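# Move the ring from the stake into the blue tray

## Task

Lift the ring up and off the stake, then set it down so it rests flat on the bottom of the blue tray.

## Robot and tools

Robot: two 6-joint arms, left_arm and right_arm, each with a parallel two-finger gripper and a wrist camera. They face each other across a table. left_arm's base is at about (+0.047, +0.464, +0.122) m and right_arm's at about (-0.023, -0.455, +0.135) m. Arm names do not match image sides.

Frames. The scene frame has its origin at the table centre, +z up, and the table surface at z = +0.020 m. Reported hand positions (m), orientations (quat_wxyz) and velocities are in this frame and can be off by a few cm. Offsets you command are along each gripper's own Hand target axes. The fingers point along the gripper's +x and close along its y. end_effector_position lies midway between the fingers, 3 to 4 cm behind the tips. Only the last 1.5 cm of each finger's inner face is flat.

The 14-number row, used by both execute_actions and move: for left_arm dx, dy, dz, rx, ry, rz, opening, then the same seven for right_arm. Every value is in [-1, 1], even for an arm that stays still. dx..rz are an offset, not a pose: they count from that arm's Hand target as it stood when the action or move began, in the target's own axes. 1.0 equals 0.6 m of travel or 180 degrees; rx, ry, rz form one rotation vector. Repeating the same offset moves further each time. Six zeros re-command the current Hand target. The opening is absolute: +1 is fully open (0.080 m), -1 fully closed, and empty fingers meet near -0.78. Closing from fully open takes at least about 0.6 s. Sending 0 as an opening closes partway, so resend the current opening to keep a gripper as it is.

execute_actions(actions, cameras). actions is a list of actions. Each action is a table of up to 15 rows, one per 1/30 s step. A short table repeats its last row to fill 15 steps. All rows in an action count from the same start pose, not from one another. cameras lists names to show ("all", or [] for none). By default you get all of them for an empty list and none otherwise. An empty list returns the state plus fields otherwise omitted.

move(target, speed, blend, opening_speed, grip_force, blocking, cameras). target is one 14-number row, or a list of up to 15 rows. Every row is an offset from the same starting Hand targets. Both grippers travel straight lines that finish together, taking at least 0.5 s and at most 10 s. speed is m/s, 0.002 to 4.3, default 0.25; turns run at up to twice that in rad/s. Give one value, or one per target. blend (m) rounds the corners at intermediate targets; 0 stops at each one. opening_speed (0.2 or more, per second on the -1..1 scale) ramps the fingers. grip_force sets newtons per pad, 8 to 34, as one value or one per arm, and it persists. blocking=false returns after about 0.5 s while motion continues. Paths do not avoid obstacles or the other arm, and faster moves lag and strike harder. Route around an arm's own base so the shoulder posture does not flip. The result adds a move: line. done means within 8 mm and 2 degrees. off_target, held, blocked (stopped by something, now holding still) and fault are the other endings. limits=paced means the pose was clipped, and limits=held means a safety check withheld steps.

wait(seconds 0 to 10) lets time pass while commands hold. stop brakes a running move. zoom_image(camera, region=[x0,y0,x1,y1]) enlarges part of the newest image from cam_head_left, cam_head_right, cam_left_wrist or cam_right_wrist; each image is 896x504 and the region can be at most 504x504. read_manual gives licence text only. finished_scene(scene) takes the current scene number and ends the scene for good. The ring must already be placed and stay put without the robot.

Controller behaviour. The commanded orientation is clipped to within 32 degrees of the measured one each step. Friction and gravity can leave the gripper short, low or tilted, more so at long reach. Small moves may not happen at all, or may go sideways. After each move, check the position and tilt, and correct by sending the missing distance as an offset. Hand target in a result is your last commanded pose and is the base for the next offset.

Gripping. grip_measured uses the opening scale and can be off by about 2 mm. To hold something, command roughly 0.08 below the reading at first contact for full force. grip_effort_n is motor effort, not pad force. Joint torques, External joint torques and joint velocities help detect contact. A torque at a joint's load limit stops that arm for 10 s. The limits in N m are waist 18.2, shoulder 22.5, elbow 22.4, wrist pitch 5.92, wrist yaw 5.9, wrist roll 5.54. A MOTOR HOT line appears at 50 °C, and 95 °C triggers an over-temperature stop. Far single-step targets can cause an OVER-SPEED FAULT.

Avoid dropping the ring or releasing it while it moves. Avoid slamming into the table, tray or stake, pushing hard, and knocking anything off the table. Keep the two arms, and the grippers closing on each other's fingers, apart. Avoid strain on the wrist-camera cables, which count as part of the hand. Loose objects may occasionally be nudged by outside disturbances. The scene keeps running while you think.

Each tool is called after "Request:" by a JSON object that holds its "method" and its "body", one argument or row to a line.

## Session

Request:
{"method": "execute_actions", "body": {
  "actions": []
}}

Request:
{"method": "zoom_image", "body": {
  "camera": "cam_head_left",
  "region": [340, 150, 620, 400]
}}

Scene clock: 0.00 s.
left_arm: end_effector_position=(+0.3483, +0.4556, +0.1649) grip_measured=+1.000 grip_effort_n=n/a end_effector_quat_wxyz=(+0.603, +0.505, +0.266, -0.558) | right_arm: end_effector_position=(-0.2262, -0.0480, +0.2826) grip_measured=+1.000 grip_effort_n=n/a end_effector_quat_wxyz=(+0.526, -0.386, +0.007, +0.758)
Joint positions: left_arm=[1.774 1.645 0.888 -0.642 0.457 1.926 0.08] | right_arm=[0.546 1.687 1.094 -0.075 0.3 -0.283 0.08]
Joint velocities: within noise
Joint torques (N m): no reading
External joint torques (N m): no reading
Motor temperatures (°C): left_arm=[28 29 27 29 28 31] | right_arm=[26 28 28 32 31 34]
Heat: left arm: hottest wrist roll 31 °C (+0.0 °C/min); right arm: hottest wrist roll 34 °C (+0.0 °C/min).
Hand target: left_arm +0.3493, +0.4556, +0.1664; +0.603, +0.507, +0.265, -0.556 | right_arm -0.2267, -0.0471, +0.2868; +0.528, -0.381, +0.005, +0.759
Tool commands: left_gripper/opening=+1.0 right_gripper/opening=+1.0

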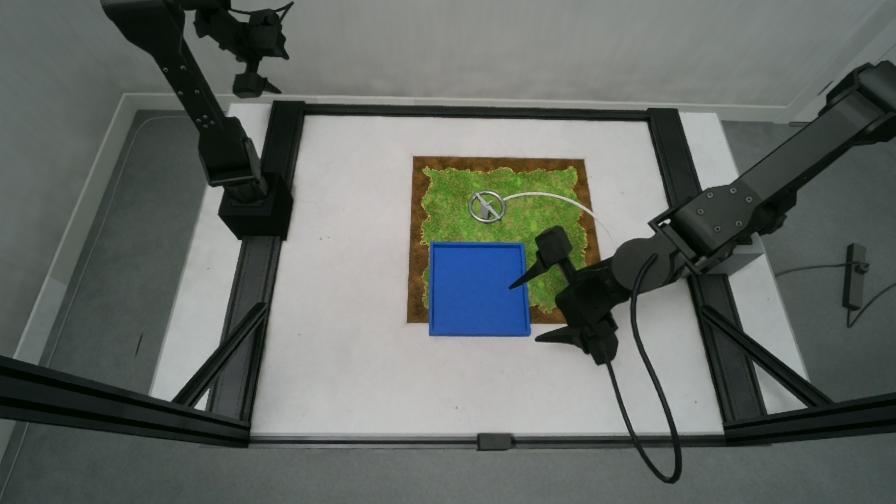

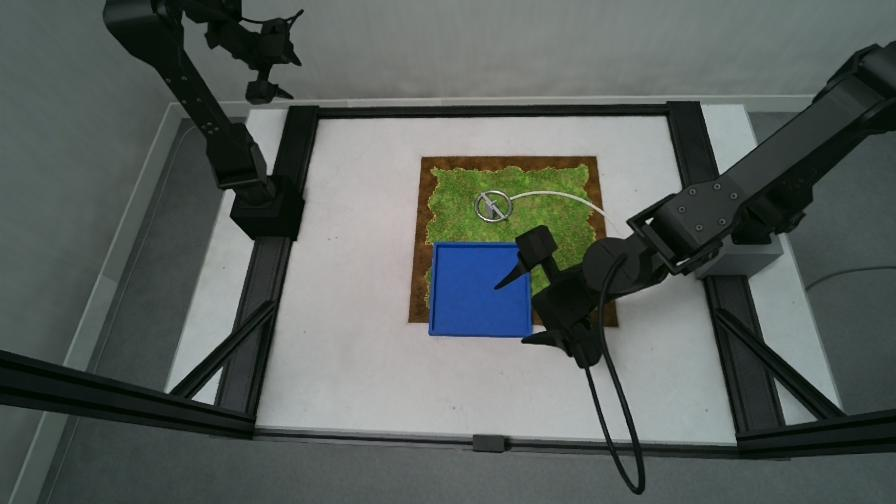

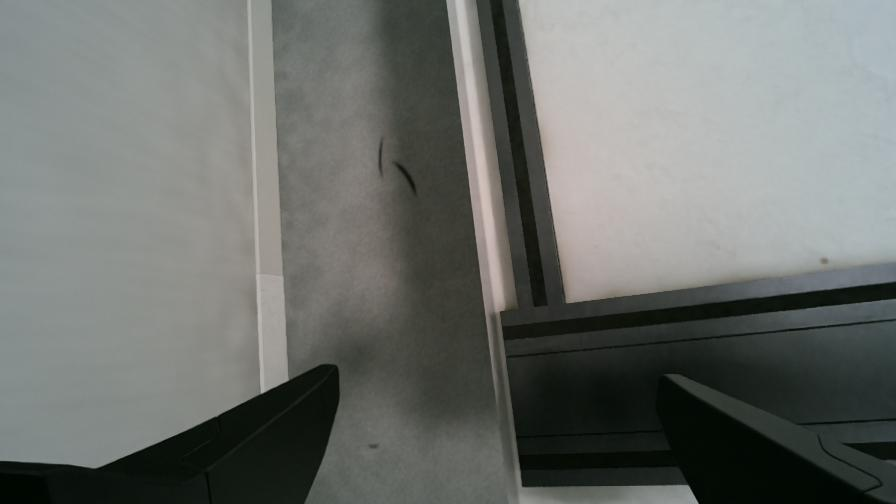

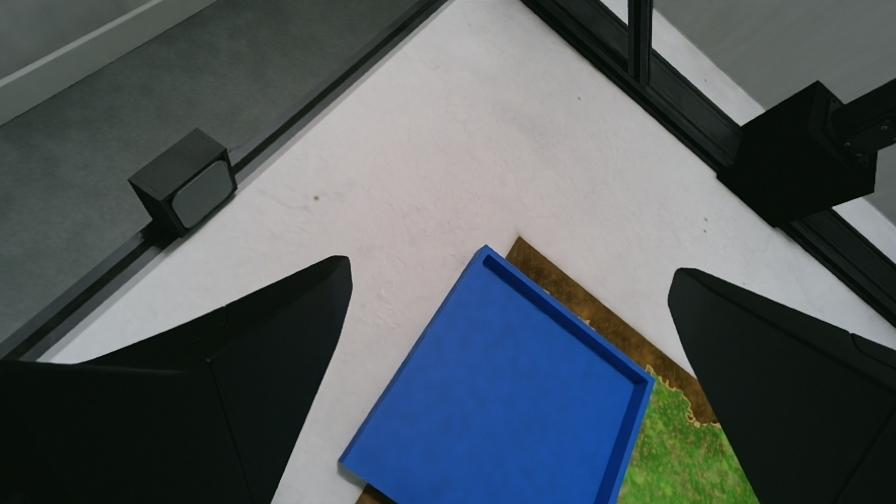

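Scaled by 1.800.

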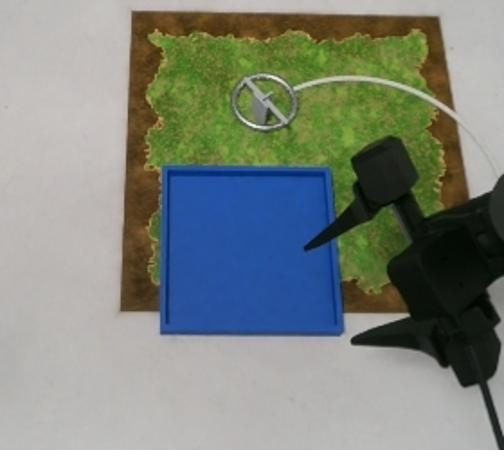

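Request:
{"method": "zoom_image", "body": {
  "camera": "cam_head_left",
  "region": [450, 170, 530, 240]
}}

Request:
{"method": "zoom_image", "body": {
  "camera": "cam_head_right",
  "region": [450, 170, 530, 240]
}}

Scaled by 6.300.

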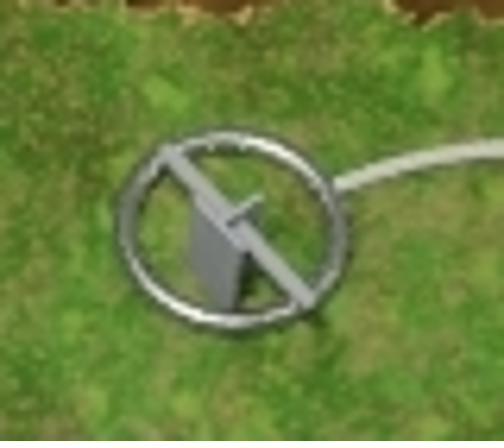

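Scaled by 6.300.

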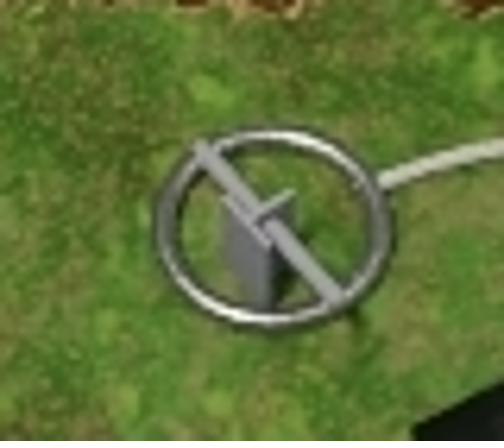

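Request:
{"method": "move", "body": {
  "target": [0,0,0,0,0,0,1, 0.1273,-0.4122,-0.3313,0.4657,0.3163,-0.0927,-0.25],
  "cameras": ["cam_right_wrist","cam_head_left"]
}}

Scene clock: 71.20 s.
left_arm: end_effector_position=(+0.3483, +0.4556, +0.1649) grip_measured=+1.000 grip_effort_n=4.4 end_effector_quat_wxyz=(+0.603, +0.505, +0.266, -0.558) | right_arm: end_effector_position=(+0.0757, +0.0384, +0.2028) grip_measured=-0.248 grip_effort_n=-15.1 end_effector_quat_wxyz=(+0.684, -0.205, +0.647, +0.266)
Joint positions: left_arm=[1.774 1.645 0.888 -0.642 0.457 1.926 0.08] | right_arm=[-0.211 2.492 2.336 -1.315 0.001 0.695 0.024]
Joint torques (N m): left_arm=[-0.1 -6.88 6.16 0.64 0.34 -0.04] | right_arm=[0 -11.72 7.38 0.5 -0.16 0.13]
External joint torques (N m): left_arm=[-0.09 -1.26 1.1 0.13 0.02 -0.02] | right_arm=[-0.18 -0.3 1.8 0.03 -0.18 0.13]
Motor temperatures (°C): left_arm=[28 36 31 30 28 31] | right_arm=[26 40 33 37 31 34]
Heat: left arm: hottest shoulder 36 °C (+4.1 °C/min); right arm: hottest shoulder 40 °C (+8.1 °C/min).
Hand target: left_arm +0.3493, +0.4556, +0.1664; +0.603, +0.507, +0.265, -0.556 | right_arm +0.0747, +0.0417, +0.1988; +0.667, -0.230, +0.667, +0.239
Off the commanded pose: left_arm 0.002 m, 0 deg | right_arm 0.005 m, 5 deg.
joint sent to its limit (right arm) — joint 3 (elbow), upper limit, where the elbow is as straight as it goes. The joint targets are off in orientation, not in position.
move: off_target (right_arm)
Images, in order (width x height): cam_head_left 896x504, cam_right_wrist 896x504.

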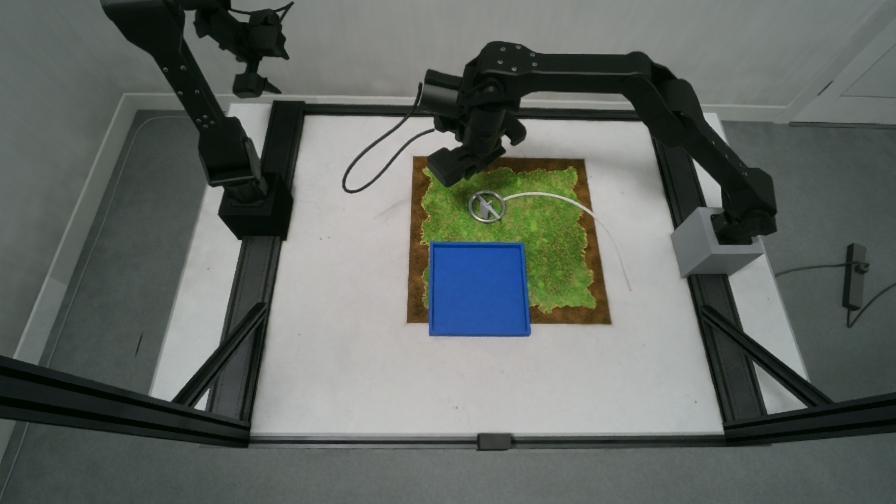

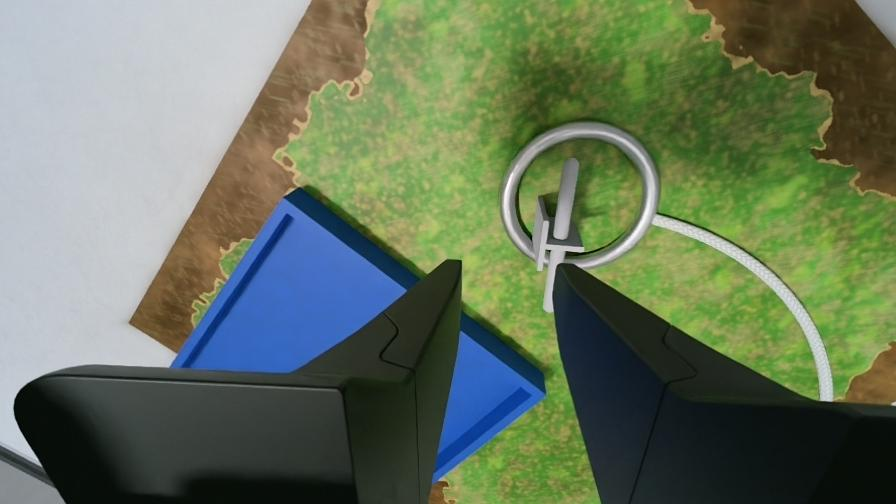

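Request:
{"method": "move", "body": {
  "target": [0,0,0,0,0,0,1, 0.115,-0.15,-0.0088,-0.0667,0,0,-0.2],
  "cameras": ["cam_right_wrist"]
}}

Scene clock: 116.93 s.
left_arm: end_effector_position=(+0.3483, +0.4556, +0.1649) grip_measured=+1.000 grip_effort_n=4.4 end_effector_quat_wxyz=(+0.603, +0.505, +0.266, -0.558) | right_arm: end_effector_position=(+0.1266, -0.0330, +0.1192) grip_measured=-0.202 grip_effort_n=11.4 end_effector_quat_wxyz=(+0.635, -0.304, +0.644, +0.300)
Joint positions: left_arm=[1.774 1.645 0.888 -0.642 0.457 1.926 0.08] | right_arm=[-0.356 2.387 1.815 -1.012 -0.005 0.347 0.026]
Joint torques (N m): left_arm=[-0.1 -6.89 6.14 0.64 0.34 -0.05] | right_arm=[0.1 -15.93 5.08 0.31 -0.04 -0.1]
External joint torques (N m): left_arm=[-0.13 -1.22 0.98 0.09 0.02 -0.03] | right_arm=[0.01 -5.51 -0.04 0.01 -0.05 -0.1]
Heat: left arm: hottest shoulder 37 °C (+1.0 °C/min); right arm: hottest shoulder 41 °C (+2.0 °C/min).
Hand target: left_arm +0.3493, +0.4556, +0.1664; +0.603, +0.507, +0.265, -0.556 | right_arm +0.1266, -0.0309, +0.1288; +0.639, -0.299, +0.639, +0.307
Off the commanded pose: left_arm 0.002 m, 0 deg | right_arm 0.010 m, 1 deg.
move: off_target (right_arm)
Images, in order (width x height): cam_right_wrist 896x504.

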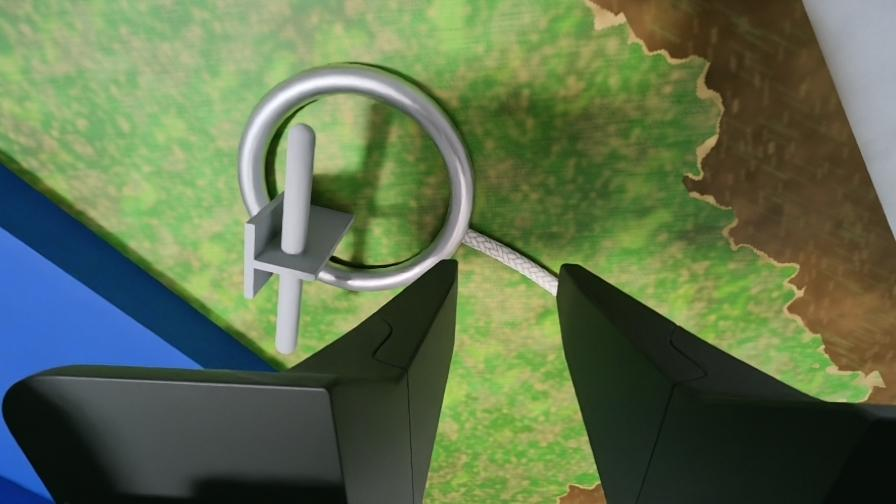

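Request:
{"method": "move", "body": {
  "target": [0,0,0,0,0,0,1, 0.048,0.0178,0.0242,-0.1,0,0,-0.25],
  "cameras": ["cam_right_wrist"]
}}

Scene clock: 176.17 s.
left_arm: end_effector_position=(+0.3483, +0.4556, +0.1649) grip_measured=+1.000 grip_effort_n=4.4 end_effector_quat_wxyz=(+0.603, +0.505, +0.266, -0.558) | right_arm: end_effector_position=(+0.1284, -0.0144, +0.1042) grip_measured=-0.248 grip_effort_n=-15.6 end_effector_quat_wxyz=(+0.587, -0.393, +0.582, +0.402)
Joint positions: left_arm=[1.774 1.645 0.888 -0.642 0.457 1.926 0.08] | right_arm=[-0.347 2.46 1.885 -0.983 -0.005 0.045 0.024]
Joint torques (N m): left_arm=[-0.11 -6.89 6.15 0.64 0.34 -0.04] | right_arm=[0.13 -11.07 6.82 0.21 -0.06 -0.11]
External joint torques (N m): left_arm=[-0.07 -1.27 1.07 0.12 0.01 -0.03] | right_arm=[0.23 -0.06 1.51 -0.16 -0.07 -0.11]
Motor temperatures (°C): left_arm=[28 38 32 30 28 31] | right_arm=[25 66 34 33 30 34]
Heat: left arm: hottest shoulder 38 °C (+1.0 °C/min); right arm: hottest shoulder 66 °C (+25.4 °C/min). Fold the right arm in close to its base, or ease its load, before you think long.
Hand target: left_arm +0.3493, +0.4556, +0.1664; +0.603, +0.507, +0.265, -0.556 | right_arm +0.1274, -0.0126, +0.1002; +0.584, -0.395, +0.583, +0.404
Off the commanded pose: left_arm 0.002 m, 0 deg | right_arm 0.005 m, 0 deg.
MOTOR HOT: joint 2 (shoulder) of the right arm reports 66 °C; the controller stops that arm at 95 °C. To cool a motor, set the load down, stop pushing, or move to a pose that needs little force.
move: done
Images, in order (width x height): cam_right_wrist 896x504.

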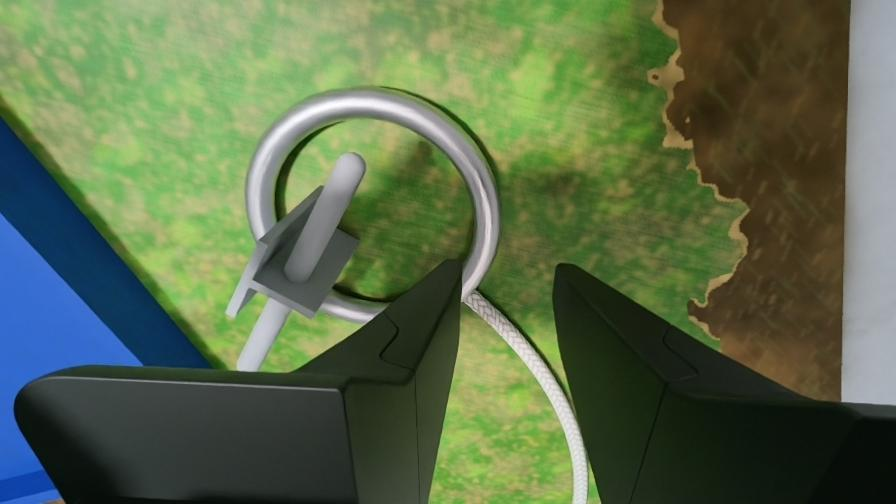

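Request:
{"method": "move", "body": {
  "target": [0,0,0,0,0,0,1, 0.025,0.004,-0.0067,0,0,0,-0.25],
  "speed": 0.1,
  "cameras": ["cam_right_wrist"]
}}

Scene clock: 221.03 s.
left_arm: end_effector_position=(+0.3483, +0.4556, +0.1649) grip_measured=+1.000 grip_effort_n=4.0 end_effector_quat_wxyz=(+0.603, +0.505, +0.266, -0.558) | right_arm: end_effector_position=(+0.1260, -0.0132, +0.0923) grip_measured=-0.248 grip_effort_n=-14.7 end_effector_quat_wxyz=(+0.589, -0.393, +0.578, +0.406)
Joint positions: left_arm=[1.774 1.645 0.888 -0.642 0.457 1.926 0.08] | right_arm=[-0.341 2.469 1.852 -0.929 -0.005 0.045 0.024]
Joint torques (N m): left_arm=[-0.12 -6.88 6.16 0.64 0.34 -0.04] | right_arm=[0.18 -11.15 5.16 0.36 -0.06 0.08]
External joint torques (N m): left_arm=[-0.14 -1.27 1.11 0.13 0.03 -0.02] | right_arm=[0.12 -0.22 -0.03 -0.01 -0.05 0.08]
Motor temperatures (°C): left_arm=[27 38 32 30 28 31] | right_arm=[25 57 33 32 30 34]
Heat: left arm: hottest shoulder 38 °C (+1.0 °C/min); right arm: hottest shoulder 57 °C (-6.1 °C/min). Fold the right arm in close to its base, or ease its load, before you think long.
Hand target: left_arm +0.3493, +0.4556, +0.1664; +0.603, +0.507, +0.265, -0.556 | right_arm +0.1236, -0.0153, +0.0852; +0.584, -0.395, +0.583, +0.404
Off the commanded pose: left_arm 0.002 m, 0 deg | right_arm 0.008 m, 1 deg.
MOTOR HOT: still on. Joint 2 (shoulder) of the right arm reports 57 °C.
move: done
Images, in order (width x height): cam_right_wrist 896x504.

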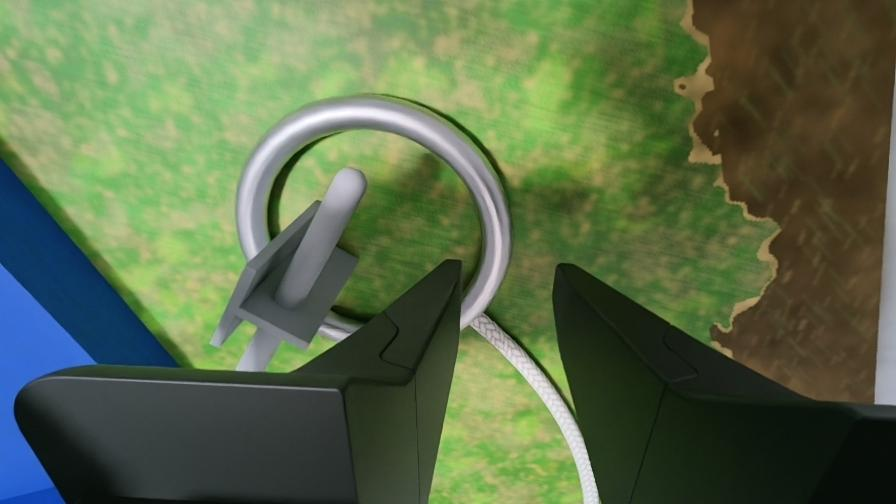

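Request:
{"method": "move", "body": {
  "target": [0,0,0,0,0,0,1, 0.032,0.0,0.005,0,0,0,-0.25],
  "speed": 0.1,
  "cameras": ["cam_right_wrist"]
}}

Scene clock: 228.73 s.
left_arm: end_effector_position=(+0.3483, +0.4556, +0.1649) grip_measured=+1.000 grip_effort_n=4.0 end_effector_quat_wxyz=(+0.603, +0.505, +0.266, -0.558) | right_arm: end_effector_position=(+0.1266, -0.0117, +0.0720) grip_measured=-0.248 grip_effort_n=-14.7 end_effector_quat_wxyz=(+0.588, -0.394, +0.579, +0.405)
Joint positions: left_arm=[1.774 1.645 0.888 -0.642 0.457 1.926 0.08] | right_arm=[-0.341 2.515 1.852 -0.889 -0.005 0.045 0.024]
Joint torques (N m): left_arm=[-0.09 -6.88 6.17 0.64 0.34 -0.04] | right_arm=[0.19 -11.32 5.67 0.35 -0.06 0.08]
External joint torques (N m): left_arm=[-0.12 -1.26 1.09 0.11 0.03 -0.02] | right_arm=[0.18 -0.35 0.61 0 -0.05 0.08]
Motor temperatures (°C): left_arm=[27 38 32 30 28 31] | right_arm=[25 55 33 32 30 34]
Heat: left arm: hottest shoulder 38 °C (+0.0 °C/min); right arm: hottest shoulder 55 °C (-9.0 °C/min). Fold the right arm in close to its base, or ease its load, before you think long.
Hand target: left_arm +0.3493, +0.4556, +0.1664; +0.603, +0.507, +0.265, -0.556 | right_arm +0.1246, -0.0123, +0.0660; +0.584, -0.395, +0.583, +0.404
Off the commanded pose: left_arm 0.002 m, 0 deg | right_arm 0.006 m, 1 deg.
MOTOR HOT: still on. Joint 2 (shoulder) of the right arm reports 55 °C.
move: done
Images, in order (width x height): cam_right_wrist 896x504.

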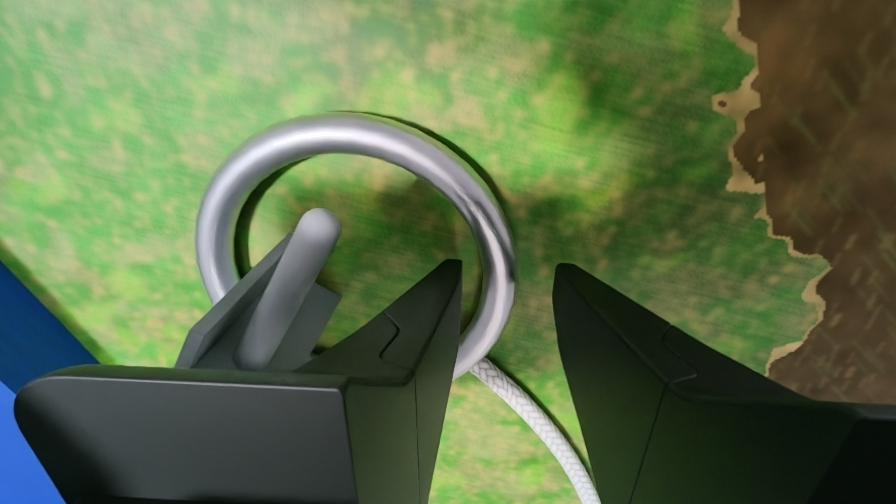

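Request:
{"method": "move", "body": {
  "target": [0,0,0,0,0,0,1, 0.012,0.001,0.0,0,0,0,-0.25],
  "speed": 0.1,
  "cameras": ["cam_right_wrist"]
}}

Request:
{"method": "zoom_image", "body": {
  "camera": "cam_right_wrist",
  "region": [400, 150, 624, 400]
}}

Scene clock: 234.30 s.
left_arm: end_effector_position=(+0.3483, +0.4556, +0.1649) grip_measured=+1.000 grip_effort_n=4.4 end_effector_quat_wxyz=(+0.603, +0.505, +0.266, -0.558) | right_arm: end_effector_position=(+0.1268, -0.0098, +0.0665) grip_measured=-0.248 grip_effort_n=-14.7 end_effector_quat_wxyz=(+0.589, -0.393, +0.577, +0.406)
Joint positions: left_arm=[1.774 1.645 0.888 -0.642 0.457 1.926 0.08] | right_arm=[-0.34 2.527 1.852 -0.87 -0.005 0.045 0.024]
Joint torques (N m): left_arm=[-0.08 -6.89 6.15 0.64 0.34 -0.04] | right_arm=[0.2 -11.18 5.16 0.37 -0.05 0.12]
External joint torques (N m): left_arm=[-0.09 -1.27 1.08 0.12 0.03 -0.03] | right_arm=[0.15 -0.11 0.11 0.01 -0.05 0.12]
Heat: left arm: hottest shoulder 38 °C (+0.0 °C/min); right arm: hottest shoulder 54 °C (-12.1 °C/min). Fold the right arm in close to its base, or ease its load, before you think long.
Hand target: left_arm +0.3493, +0.4556, +0.1664; +0.603, +0.507, +0.265, -0.556 | right_arm +0.1241, -0.0120, +0.0588; +0.584, -0.395, +0.583, +0.403
Off the commanded pose: left_arm 0.002 m, 0 deg | right_arm 0.008 m, 1 deg.
MOTOR HOT: still on. Joint 2 (shoulder) of the right arm reports 54 °C.
move: done
Images, in order (width x height): cam_right_wrist 896x504.

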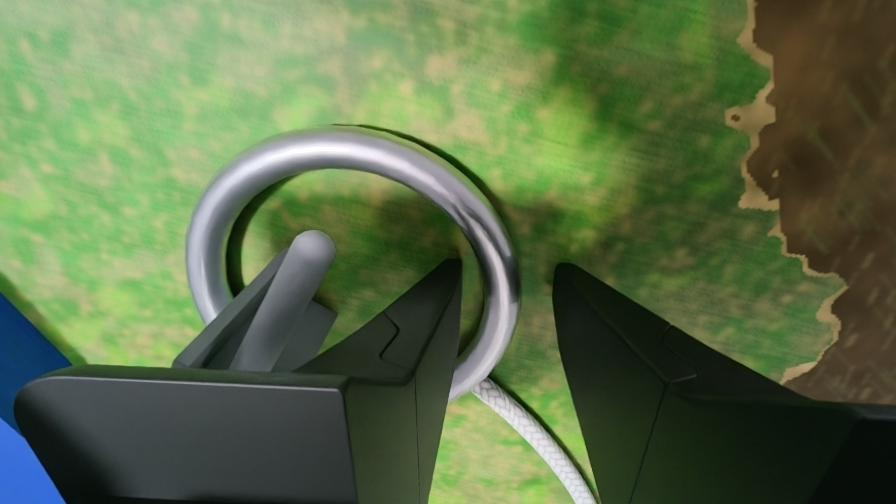

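Scaled by 2.016.

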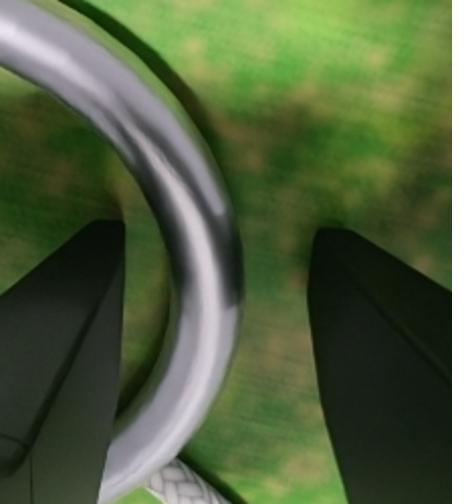

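Request:
{"method": "move", "body": {
  "target": [
    [0,0,0,0,0,0,1, 0.006,0.004,-0.005,0,0,0,-0.25],
    [0,0,0,0,0,0,1, 0.006,0.004,-0.005,0,0,0,-0.7]
  ],
  "speed": 0.1,
  "opening_speed": 0.6,
  "grip_force": 20,
  "cameras": ["cam_right_wrist"]
}}

Scene clock: 245.63 s.
left_arm: end_effector_position=(+0.3483, +0.4556, +0.1649) grip_measured=+1.000 grip_effort_n=4.0 end_effector_quat_wxyz=(+0.603, +0.505, +0.266, -0.558) | right_arm: end_effector_position=(+0.1243, -0.0100, +0.0633) grip_measured=-0.589 grip_effort_n=-55.6 end_effector_quat_wxyz=(+0.590, -0.393, +0.576, +0.406)
Joint positions: left_arm=[1.774 1.645 0.888 -0.642 0.457 1.926 0.08] | right_arm=[-0.335 2.527 1.838 -0.854 -0.002 0.05 0.009]
Joint torques (N m): left_arm=[-0.09 -6.88 6.16 0.64 0.34 -0.04] | right_arm=[0.21 -11.69 4.1 0.63 -0.14 0.15]
External joint torques (N m): left_arm=[-0.09 -1.26 1.08 0.11 0.02 -0.03] | right_arm=[0.3 -0.61 -0.98 0.24 -0.15 0.15]
Heat: left arm: hottest shoulder 38 °C (+0.0 °C/min); right arm: hottest shoulder 54 °C (-9.1 °C/min). Fold the right arm in close to its base, or ease its load, before you think long.
Hand target: left_arm +0.3493, +0.4556, +0.1664; +0.603, +0.507, +0.265, -0.556 | right_arm +0.1207, -0.0140, +0.0551; +0.584, -0.395, +0.583, +0.403
Off the commanded pose: left_arm 0.002 m, 0 deg | right_arm 0.010 m, 1 deg.
MOTOR HOT: still on. Joint 2 (shoulder) of the right arm reports 54 °C.
grip_force (N): 20, 20
move: off_target (right_arm); target 2's new opening was sent with right_arm's hand 0.010 m and 1 deg from that target
Images, in order (width x height): cam_right_wrist 896x504.

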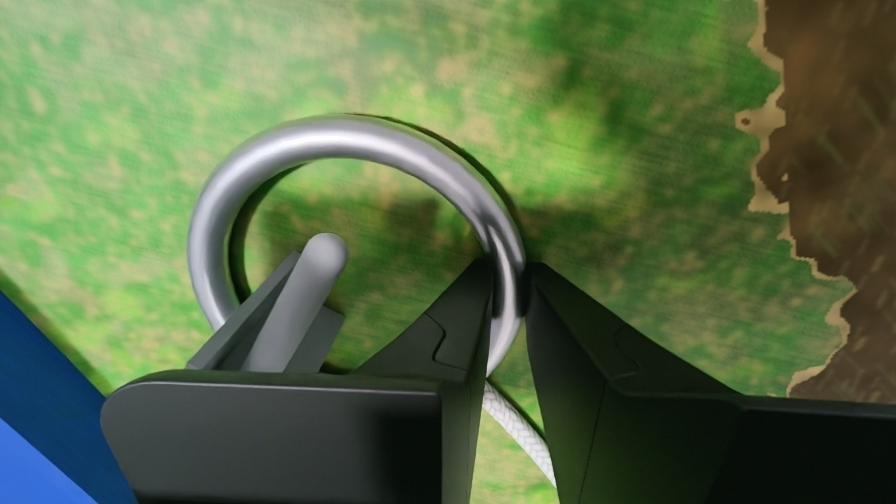

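Request:
{"method": "move", "body": {
  "target": [0,0,0,0,0,0,1, -0.0817,0.0253,-0.0044,0,-0.1103,-0.0636,-0.7],
  "speed": 0.1,
  "cameras": ["cam_right_wrist","cam_head_left"]
}}

Scene clock: 265.43 s.
left_arm: end_effector_position=(+0.3483, +0.4556, +0.1649) grip_measured=+1.000 grip_effort_n=4.4 end_effector_quat_wxyz=(+0.603, +0.505, +0.266, -0.558) | right_arm: end_effector_position=(+0.1066, -0.0170, +0.0893) grip_measured=-0.589 grip_effort_n=-55.6 end_effector_quat_wxyz=(+0.704, -0.386, +0.442, +0.400)
Joint positions: left_arm=[1.774 1.645 0.888 -0.642 0.457 1.926 0.08] | right_arm=[-0.223 2.268 1.407 -0.421 0.241 0.125 0.009]
Joint torques (N m): left_arm=[-0.1 -6.88 6.15 0.64 0.33 -0.04] | right_arm=[0.42 -15.95 5.22 0.81 0.3 0.17]
External joint torques (N m): left_arm=[-0.12 -1.25 1.07 0.12 0.01 -0.03] | right_arm=[0.42 -6.28 0.25 0.05 0.16 0.16]
Motor temperatures (°C): left_arm=[27 38 33 30 28 31] | right_arm=[25 56 33 33 30 34]
Heat: left arm: hottest shoulder 38 °C (+0.0 °C/min); right arm: hottest shoulder 56 °C (-3.0 °C/min). Fold the right arm in close to its base, or ease its load, before you think long.
Hand target: left_arm +0.3493, +0.4556, +0.1664; +0.603, +0.507, +0.265, -0.556 | right_arm +0.1057, -0.0115, +0.1043; +0.713, -0.376, +0.431, +0.405
Off the commanded pose: left_arm 0.002 m, 0 deg | right_arm 0.016 m, 2 deg.
MOTOR HOT: still on. Joint 2 (shoulder) of the right arm reports 56 °C.
grip_force (N): 20, 20
move: off_target (right_arm)
Images, in order (width x height): cam_head_left 896x504, cam_right_wrist 896x504.

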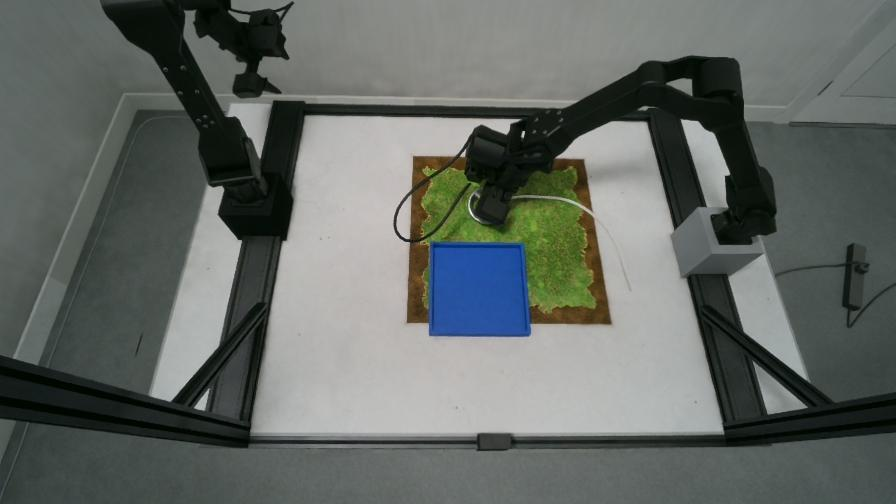

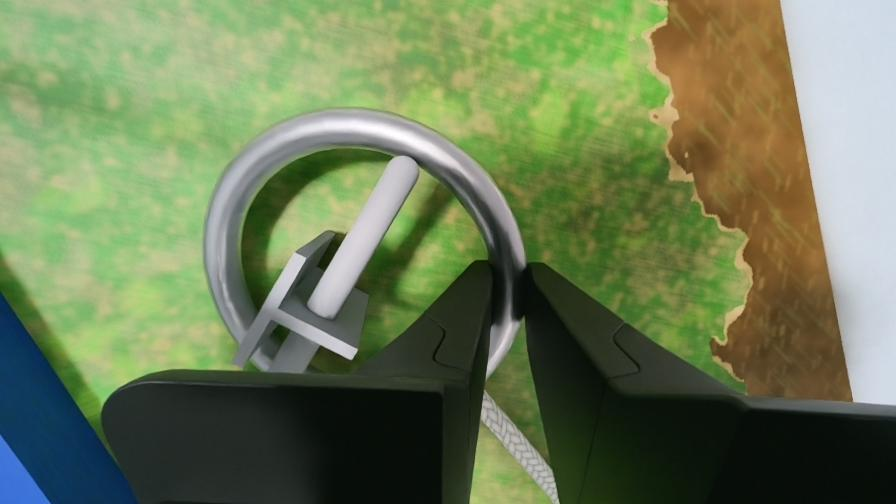

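Request:
{"method": "zoom_image", "body": {
  "camera": "cam_right_wrist",
  "region": [280, 80, 560, 280]
}}

Scaled by 1.800.

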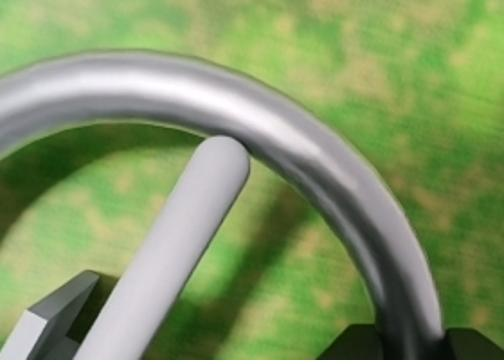

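Request:
{"method": "move", "body": {
  "target": [0,0,0,0,0,0,1, 0.0163,0.0065,0.0083,0,0,0,-0.7],
  "speed": 0.1,
  "cameras": ["cam_right_wrist"]
}}

Request:
{"method": "zoom_image", "body": {
  "camera": "cam_right_wrist",
  "region": [280, 80, 560, 280]
}}

Scene clock: 290.03 s.
left_arm: end_effector_position=(+0.3483, +0.4556, +0.1649) grip_measured=+1.000 grip_effort_n=4.9 end_effector_quat_wxyz=(+0.603, +0.505, +0.266, -0.558) | right_arm: end_effector_position=(+0.1061, -0.0071, +0.0965) grip_measured=-0.589 grip_effort_n=-55.6 end_effector_quat_wxyz=(+0.710, -0.378, +0.433, +0.406)
Joint positions: left_arm=[1.774 1.645 0.888 -0.642 0.457 1.926 0.08] | right_arm=[-0.218 2.268 1.432 -0.418 0.241 0.126 0.009]
Joint torques (N m): left_arm=[-0.1 -6.85 6.16 0.65 0.34 -0.04] | right_arm=[0.11 -10.52 6.98 0.86 0.33 0.19]
External joint torques (N m): left_arm=[-0.13 -1.23 1.06 0.11 0.03 -0.02] | right_arm=[0.1 -0.8 1.92 0.06 0.18 0.18]
Motor temperatures (°C): left_arm=[27 39 33 30 28 31] | right_arm=[25 56 33 33 30 34]
Heat: left arm: hottest shoulder 39 °C (+1.0 °C/min); right arm: hottest shoulder 56 °C (+2.0 °C/min). Fold the right arm in close to its base, or ease its load, before you think long.
Hand target: left_arm +0.3493, +0.4556, +0.1664; +0.603, +0.507, +0.265, -0.556 | right_arm +0.1066, -0.0031, +0.0963; +0.713, -0.376, +0.431, +0.405
Off the commanded pose: left_arm 0.002 m, 0 deg | right_arm 0.004 m, 1 deg.
MOTOR HOT: still on. Joint 2 (shoulder) of the right arm reports 56 °C.
grip_force (N): 20, 20
move: done
Images, in order (width x height): cam_right_wrist 896x504.

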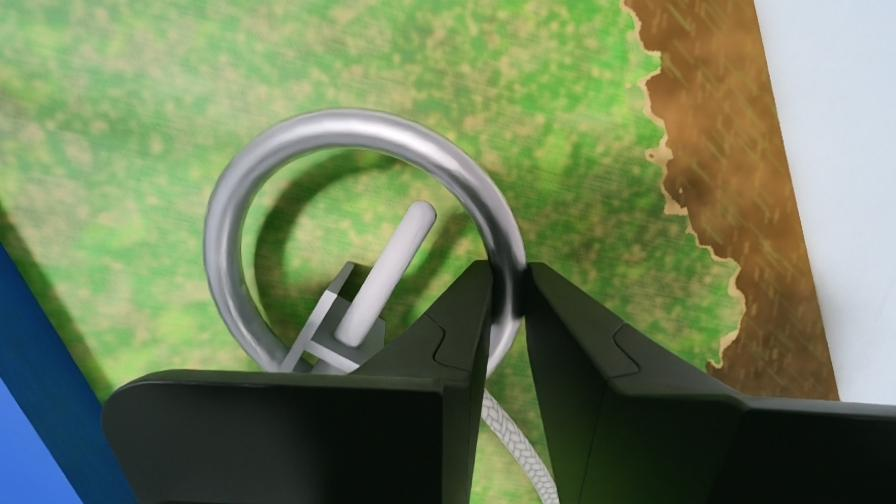

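Scaled by 1.800.

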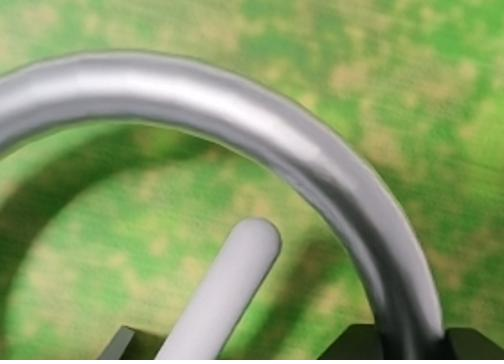

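Request:
{"method": "move", "body": {
  "target": [0,0,0,0,0,0,1, -0.0258,0.0241,-0.0411,0,0,0,-0.7],
  "speed": 0.08,
  "cameras": ["cam_right_wrist"]
}}

Request:
{"method": "zoom_image", "body": {
  "camera": "cam_right_wrist",
  "region": [180, 80, 580, 400]
}}

Scene clock: 307.83 s.
left_arm: end_effector_position=(+0.3483, +0.4556, +0.1649) grip_measured=+1.000 grip_effort_n=4.0 end_effector_quat_wxyz=(+0.603, +0.505, +0.266, -0.558) | right_arm: end_effector_position=(+0.0824, -0.0224, +0.0949) grip_measured=-0.589 grip_effort_n=-55.6 end_effector_quat_wxyz=(+0.712, -0.380, +0.431, +0.403)
Joint positions: left_arm=[1.774 1.645 0.888 -0.642 0.457 1.926 0.08] | right_arm=[-0.164 2.215 1.329 -0.381 0.267 0.178 0.009]
Joint torques (N m): left_arm=[-0.09 -6.87 6.16 0.65 0.35 -0.04] | right_arm=[0.06 -13.41 4.3 0.6 0.03 0.15]
External joint torques (N m): left_arm=[-0.09 -1.25 1.09 0.12 0.03 -0.02] | right_arm=[0.04 -4.02 -0.71 -0.21 -0.14 0.14]
Heat: left arm: hottest shoulder 39 °C (+1.0 °C/min); right arm: hottest shoulder 54 °C (+0.0 °C/min). Fold the right arm in close to its base, or ease its load, before you think long.
Hand target: left_arm +0.3493, +0.4556, +0.1664; +0.603, +0.507, +0.265, -0.556 | right_arm +0.0814, -0.0232, +0.0994; +0.713, -0.376, +0.431, +0.405
Off the commanded pose: left_arm 0.002 m, 0 deg | right_arm 0.005 m, 1 deg.
MOTOR HOT: still on. Joint 2 (shoulder) of the right arm reports 54 °C.
grip_force (N): 20, 20
move: done
Images, in order (width x height): cam_right_wrist 896x504.

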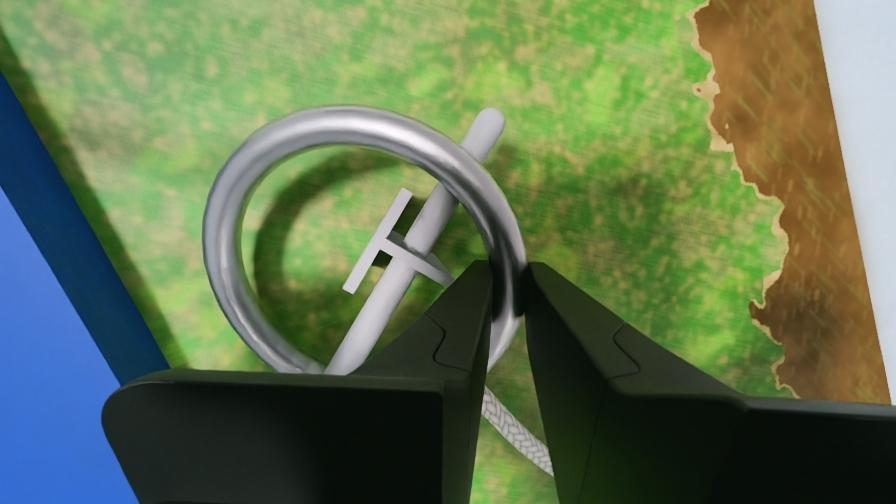

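Scaled by 1.260.

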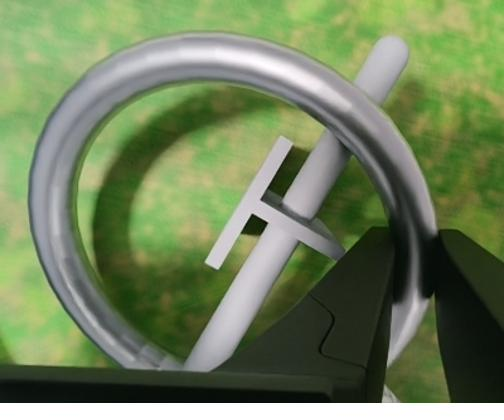

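Request:
{"method": "move", "body": {
  "target": [0,0,0,0,0,0,1, -0.0097,-0.003,-0.0179,0,0,0,-0.7],
  "speed": 0.08,
  "cameras": ["cam_right_wrist"]
}}

Request:
{"method": "zoom_image", "body": {
  "camera": "cam_right_wrist",
  "region": [180, 80, 580, 400]
}}

Scene clock: 325.33 s.
left_arm: end_effector_position=(+0.3483, +0.4556, +0.1649) grip_measured=+1.000 grip_effort_n=4.4 end_effector_quat_wxyz=(+0.603, +0.505, +0.266, -0.558) | right_arm: end_effector_position=(+0.0808, -0.0319, +0.0967) grip_measured=-0.589 grip_effort_n=-55.6 end_effector_quat_wxyz=(+0.714, -0.376, +0.431, +0.403)
Joint positions: left_arm=[1.774 1.645 0.888 -0.642 0.457 1.926 0.08] | right_arm=[-0.164 2.179 1.273 -0.355 0.267 0.185 0.009]
Joint torques (N m): left_arm=[-0.11 -6.88 6.15 0.64 0.35 -0.04] | right_arm=[0.31 -13.64 3.78 0.13 0.07 0.09]
External joint torques (N m): left_arm=[-0.12 -1.24 1.04 0.1 0.03 -0.02] | right_arm=[0.31 -4.57 -1.12 -0.67 -0.09 0.08]
Motor temperatures (°C): left_arm=[27 39 33 30 28 30] | right_arm=[25 58 33 33 30 34]
Heat: left arm: hottest shoulder 39 °C (+1.0 °C/min); right arm: hottest shoulder 58 °C (+2.0 °C/min). Fold the right arm in close to its base, or ease its load, before you think long.
Hand target: left_arm +0.3493, +0.4556, +0.1664; +0.603, +0.507, +0.265, -0.556 | right_arm +0.0780, -0.0350, +0.1012; +0.713, -0.376, +0.431, +0.405
Off the commanded pose: left_arm 0.002 m, 0 deg | right_arm 0.006 m, 0 deg.
MOTOR HOT: still on. Joint 2 (shoulder) of the right arm reports 58 °C.
grip_force (N): 20, 20
move: done
Images, in order (width x height): cam_right_wrist 896x504.

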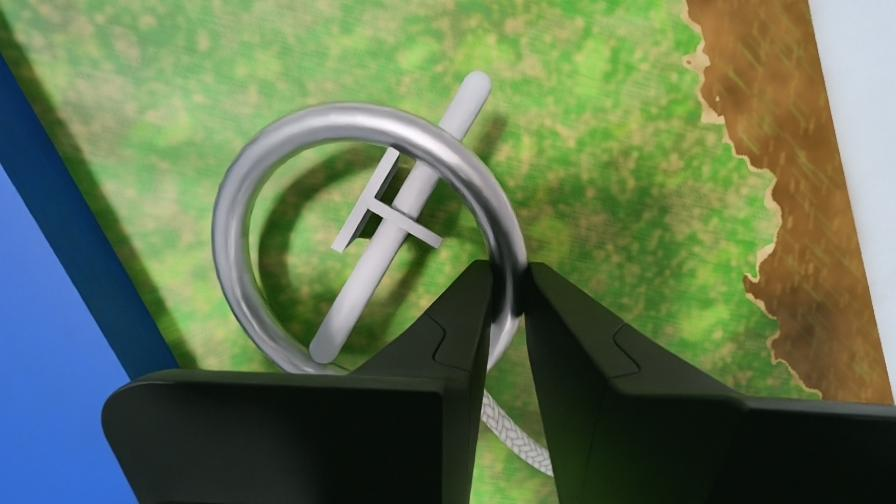

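Scaled by 1.260.

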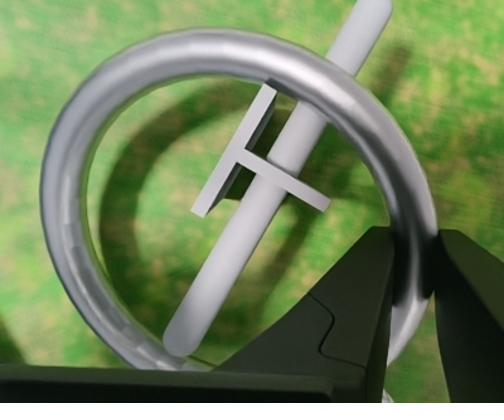

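Request:
{"method": "move", "body": {
  "target": [0,0,0,0,0,0,1, -0.0285,-0.005,0.0165,0,0,0,-0.7],
  "speed": 0.08,
  "cameras": ["cam_right_wrist"]
}}

Scene clock: 344.20 s.
left_arm: end_effector_position=(+0.3483, +0.4556, +0.1649) grip_measured=+1.000 grip_effort_n=4.9 end_effector_quat_wxyz=(+0.603, +0.505, +0.266, -0.558) | right_arm: end_effector_position=(+0.0805, -0.0340, +0.1107) grip_measured=-0.589 grip_effort_n=-56.0 end_effector_quat_wxyz=(+0.711, -0.382, +0.435, +0.400)
Joint positions: left_arm=[1.774 1.645 0.888 -0.642 0.457 1.926 0.08] | right_arm=[-0.164 2.149 1.295 -0.424 0.267 0.185 0.009]
Joint torques (N m): left_arm=[-0.12 -6.88 6.15 0.65 0.34 -0.04] | right_arm=[0.3 -14.12 5.63 -0.06 0.06 0.06]
External joint torques (N m): left_arm=[-0.11 -1.28 1.1 0.13 0.02 -0.02] | right_arm=[0.3 -5.03 0.55 -0.85 -0.11 0.05]
Motor temperatures (°C): left_arm=[27 39 33 30 28 30] | right_arm=[25 60 32 33 30 34]
Heat: left arm: hottest shoulder 39 °C (+0.0 °C/min); right arm: hottest shoulder 60 °C (+4.1 °C/min). Fold the right arm in close to its base, or ease its load, before you think long.
Hand target: left_arm +0.3493, +0.4556, +0.1664; +0.603, +0.507, +0.265, -0.556 | right_arm +0.0787, -0.0317, +0.1210; +0.713, -0.376, +0.431, +0.405
Off the commanded pose: left_arm 0.002 m, 0 deg | right_arm 0.011 m, 1 deg.
MOTOR HOT: still on. Joint 2 (shoulder) of the right arm reports 60 °C.
grip_force (N): 20, 20
move: off_target (right_arm)
Images, in order (width x height): cam_right_wrist 896x504.

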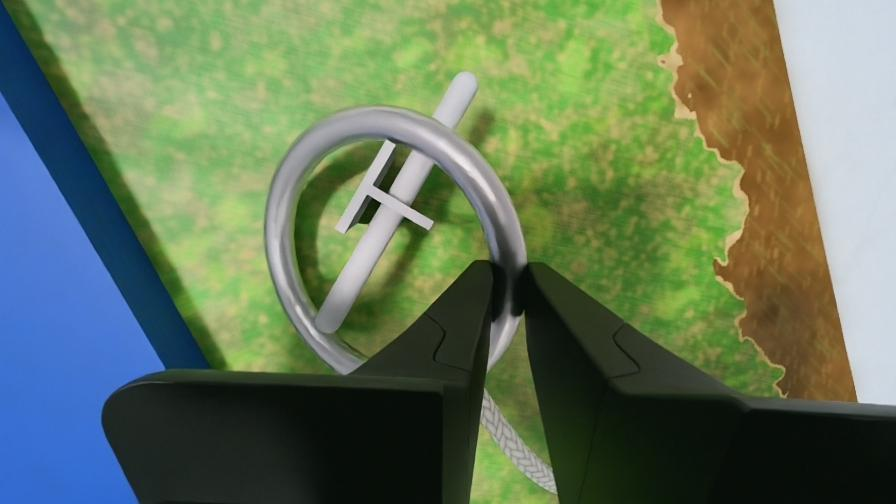

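Request:
{"method": "move", "body": {
  "target": [
    [0,0,0,0,0,0,1, 0.0153,0.0031,-0.0058,0,0,0,-0.7],
    [0,0,0,0,0,0,1, 0.0088,0.0108,-0.019,0,0,0,-0.7]
  ],
  "speed": 0.08,
  "cameras": ["cam_right_wrist"]
}}

Request:
{"method": "zoom_image", "body": {
  "camera": "cam_right_wrist",
  "region": [180, 80, 580, 400]
}}

Scene clock: 369.07 s.
left_arm: end_effector_position=(+0.3483, +0.4556, +0.1649) grip_measured=+1.000 grip_effort_n=4.9 end_effector_quat_wxyz=(+0.603, +0.505, +0.266, -0.558) | right_arm: end_effector_position=(+0.0767, -0.0345, +0.1073) grip_measured=-0.589 grip_effort_n=-55.6 end_effector_quat_wxyz=(+0.717, -0.373, +0.431, +0.401)
Joint positions: left_arm=[1.774 1.645 0.888 -0.642 0.457 1.926 0.08] | right_arm=[-0.153 2.145 1.266 -0.382 0.271 0.203 0.009]
Joint torques (N m): left_arm=[-0.11 -6.87 6.16 0.63 0.34 -0.03] | right_arm=[0.92 -13.45 3.76 0.04 0.08 0.06]
External joint torques (N m): left_arm=[-0.11 -1.24 1.03 0.09 0.02 -0.02] | right_arm=[0.94 -4.63 -1.09 -0.73 -0.09 0.05]
Motor temperatures (°C): left_arm=[27 39 33 30 28 30] | right_arm=[25 59 33 32 30 34]
Heat: left arm: hottest shoulder 39 °C (+0.0 °C/min); right arm: hottest shoulder 59 °C (+5.1 °C/min). Fold the right arm in close to its base, or ease its load, before you think long.
Hand target: left_arm +0.3493, +0.4556, +0.1664; +0.603, +0.507, +0.265, -0.556 | right_arm +0.0708, -0.0378, +0.1111; +0.713, -0.376, +0.431, +0.406
Off the commanded pose: left_arm 0.002 m, 0 deg | right_arm 0.008 m, 1 deg.
MOTOR HOT: still on. Joint 2 (shoulder) of the right arm reports 59 °C.
grip_force (N): 20, 20
move: done
Images, in order (width x height): cam_right_wrist 896x504.

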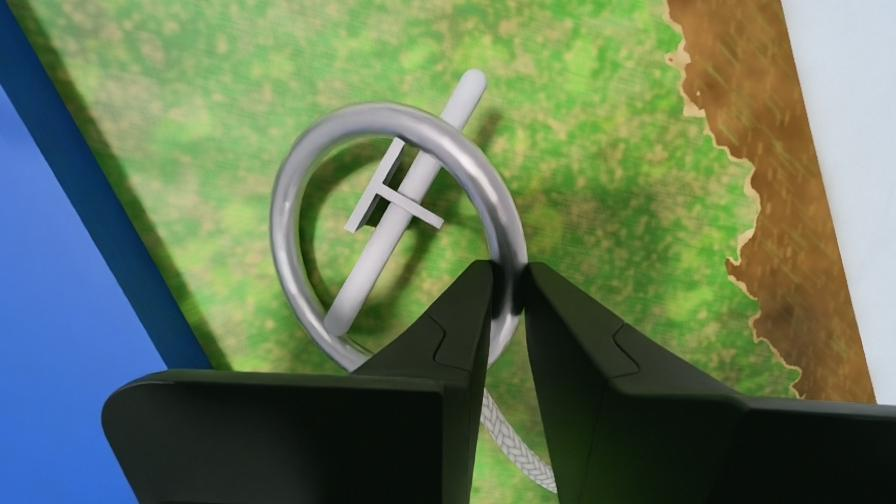

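Scaled by 1.260.

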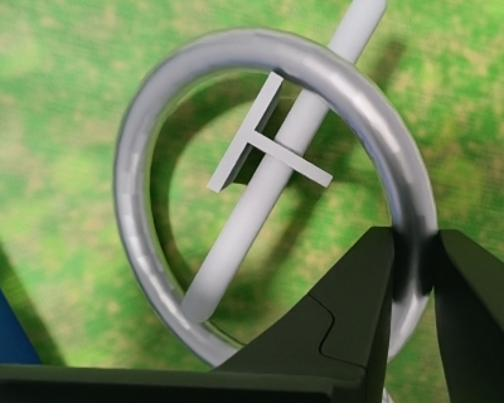

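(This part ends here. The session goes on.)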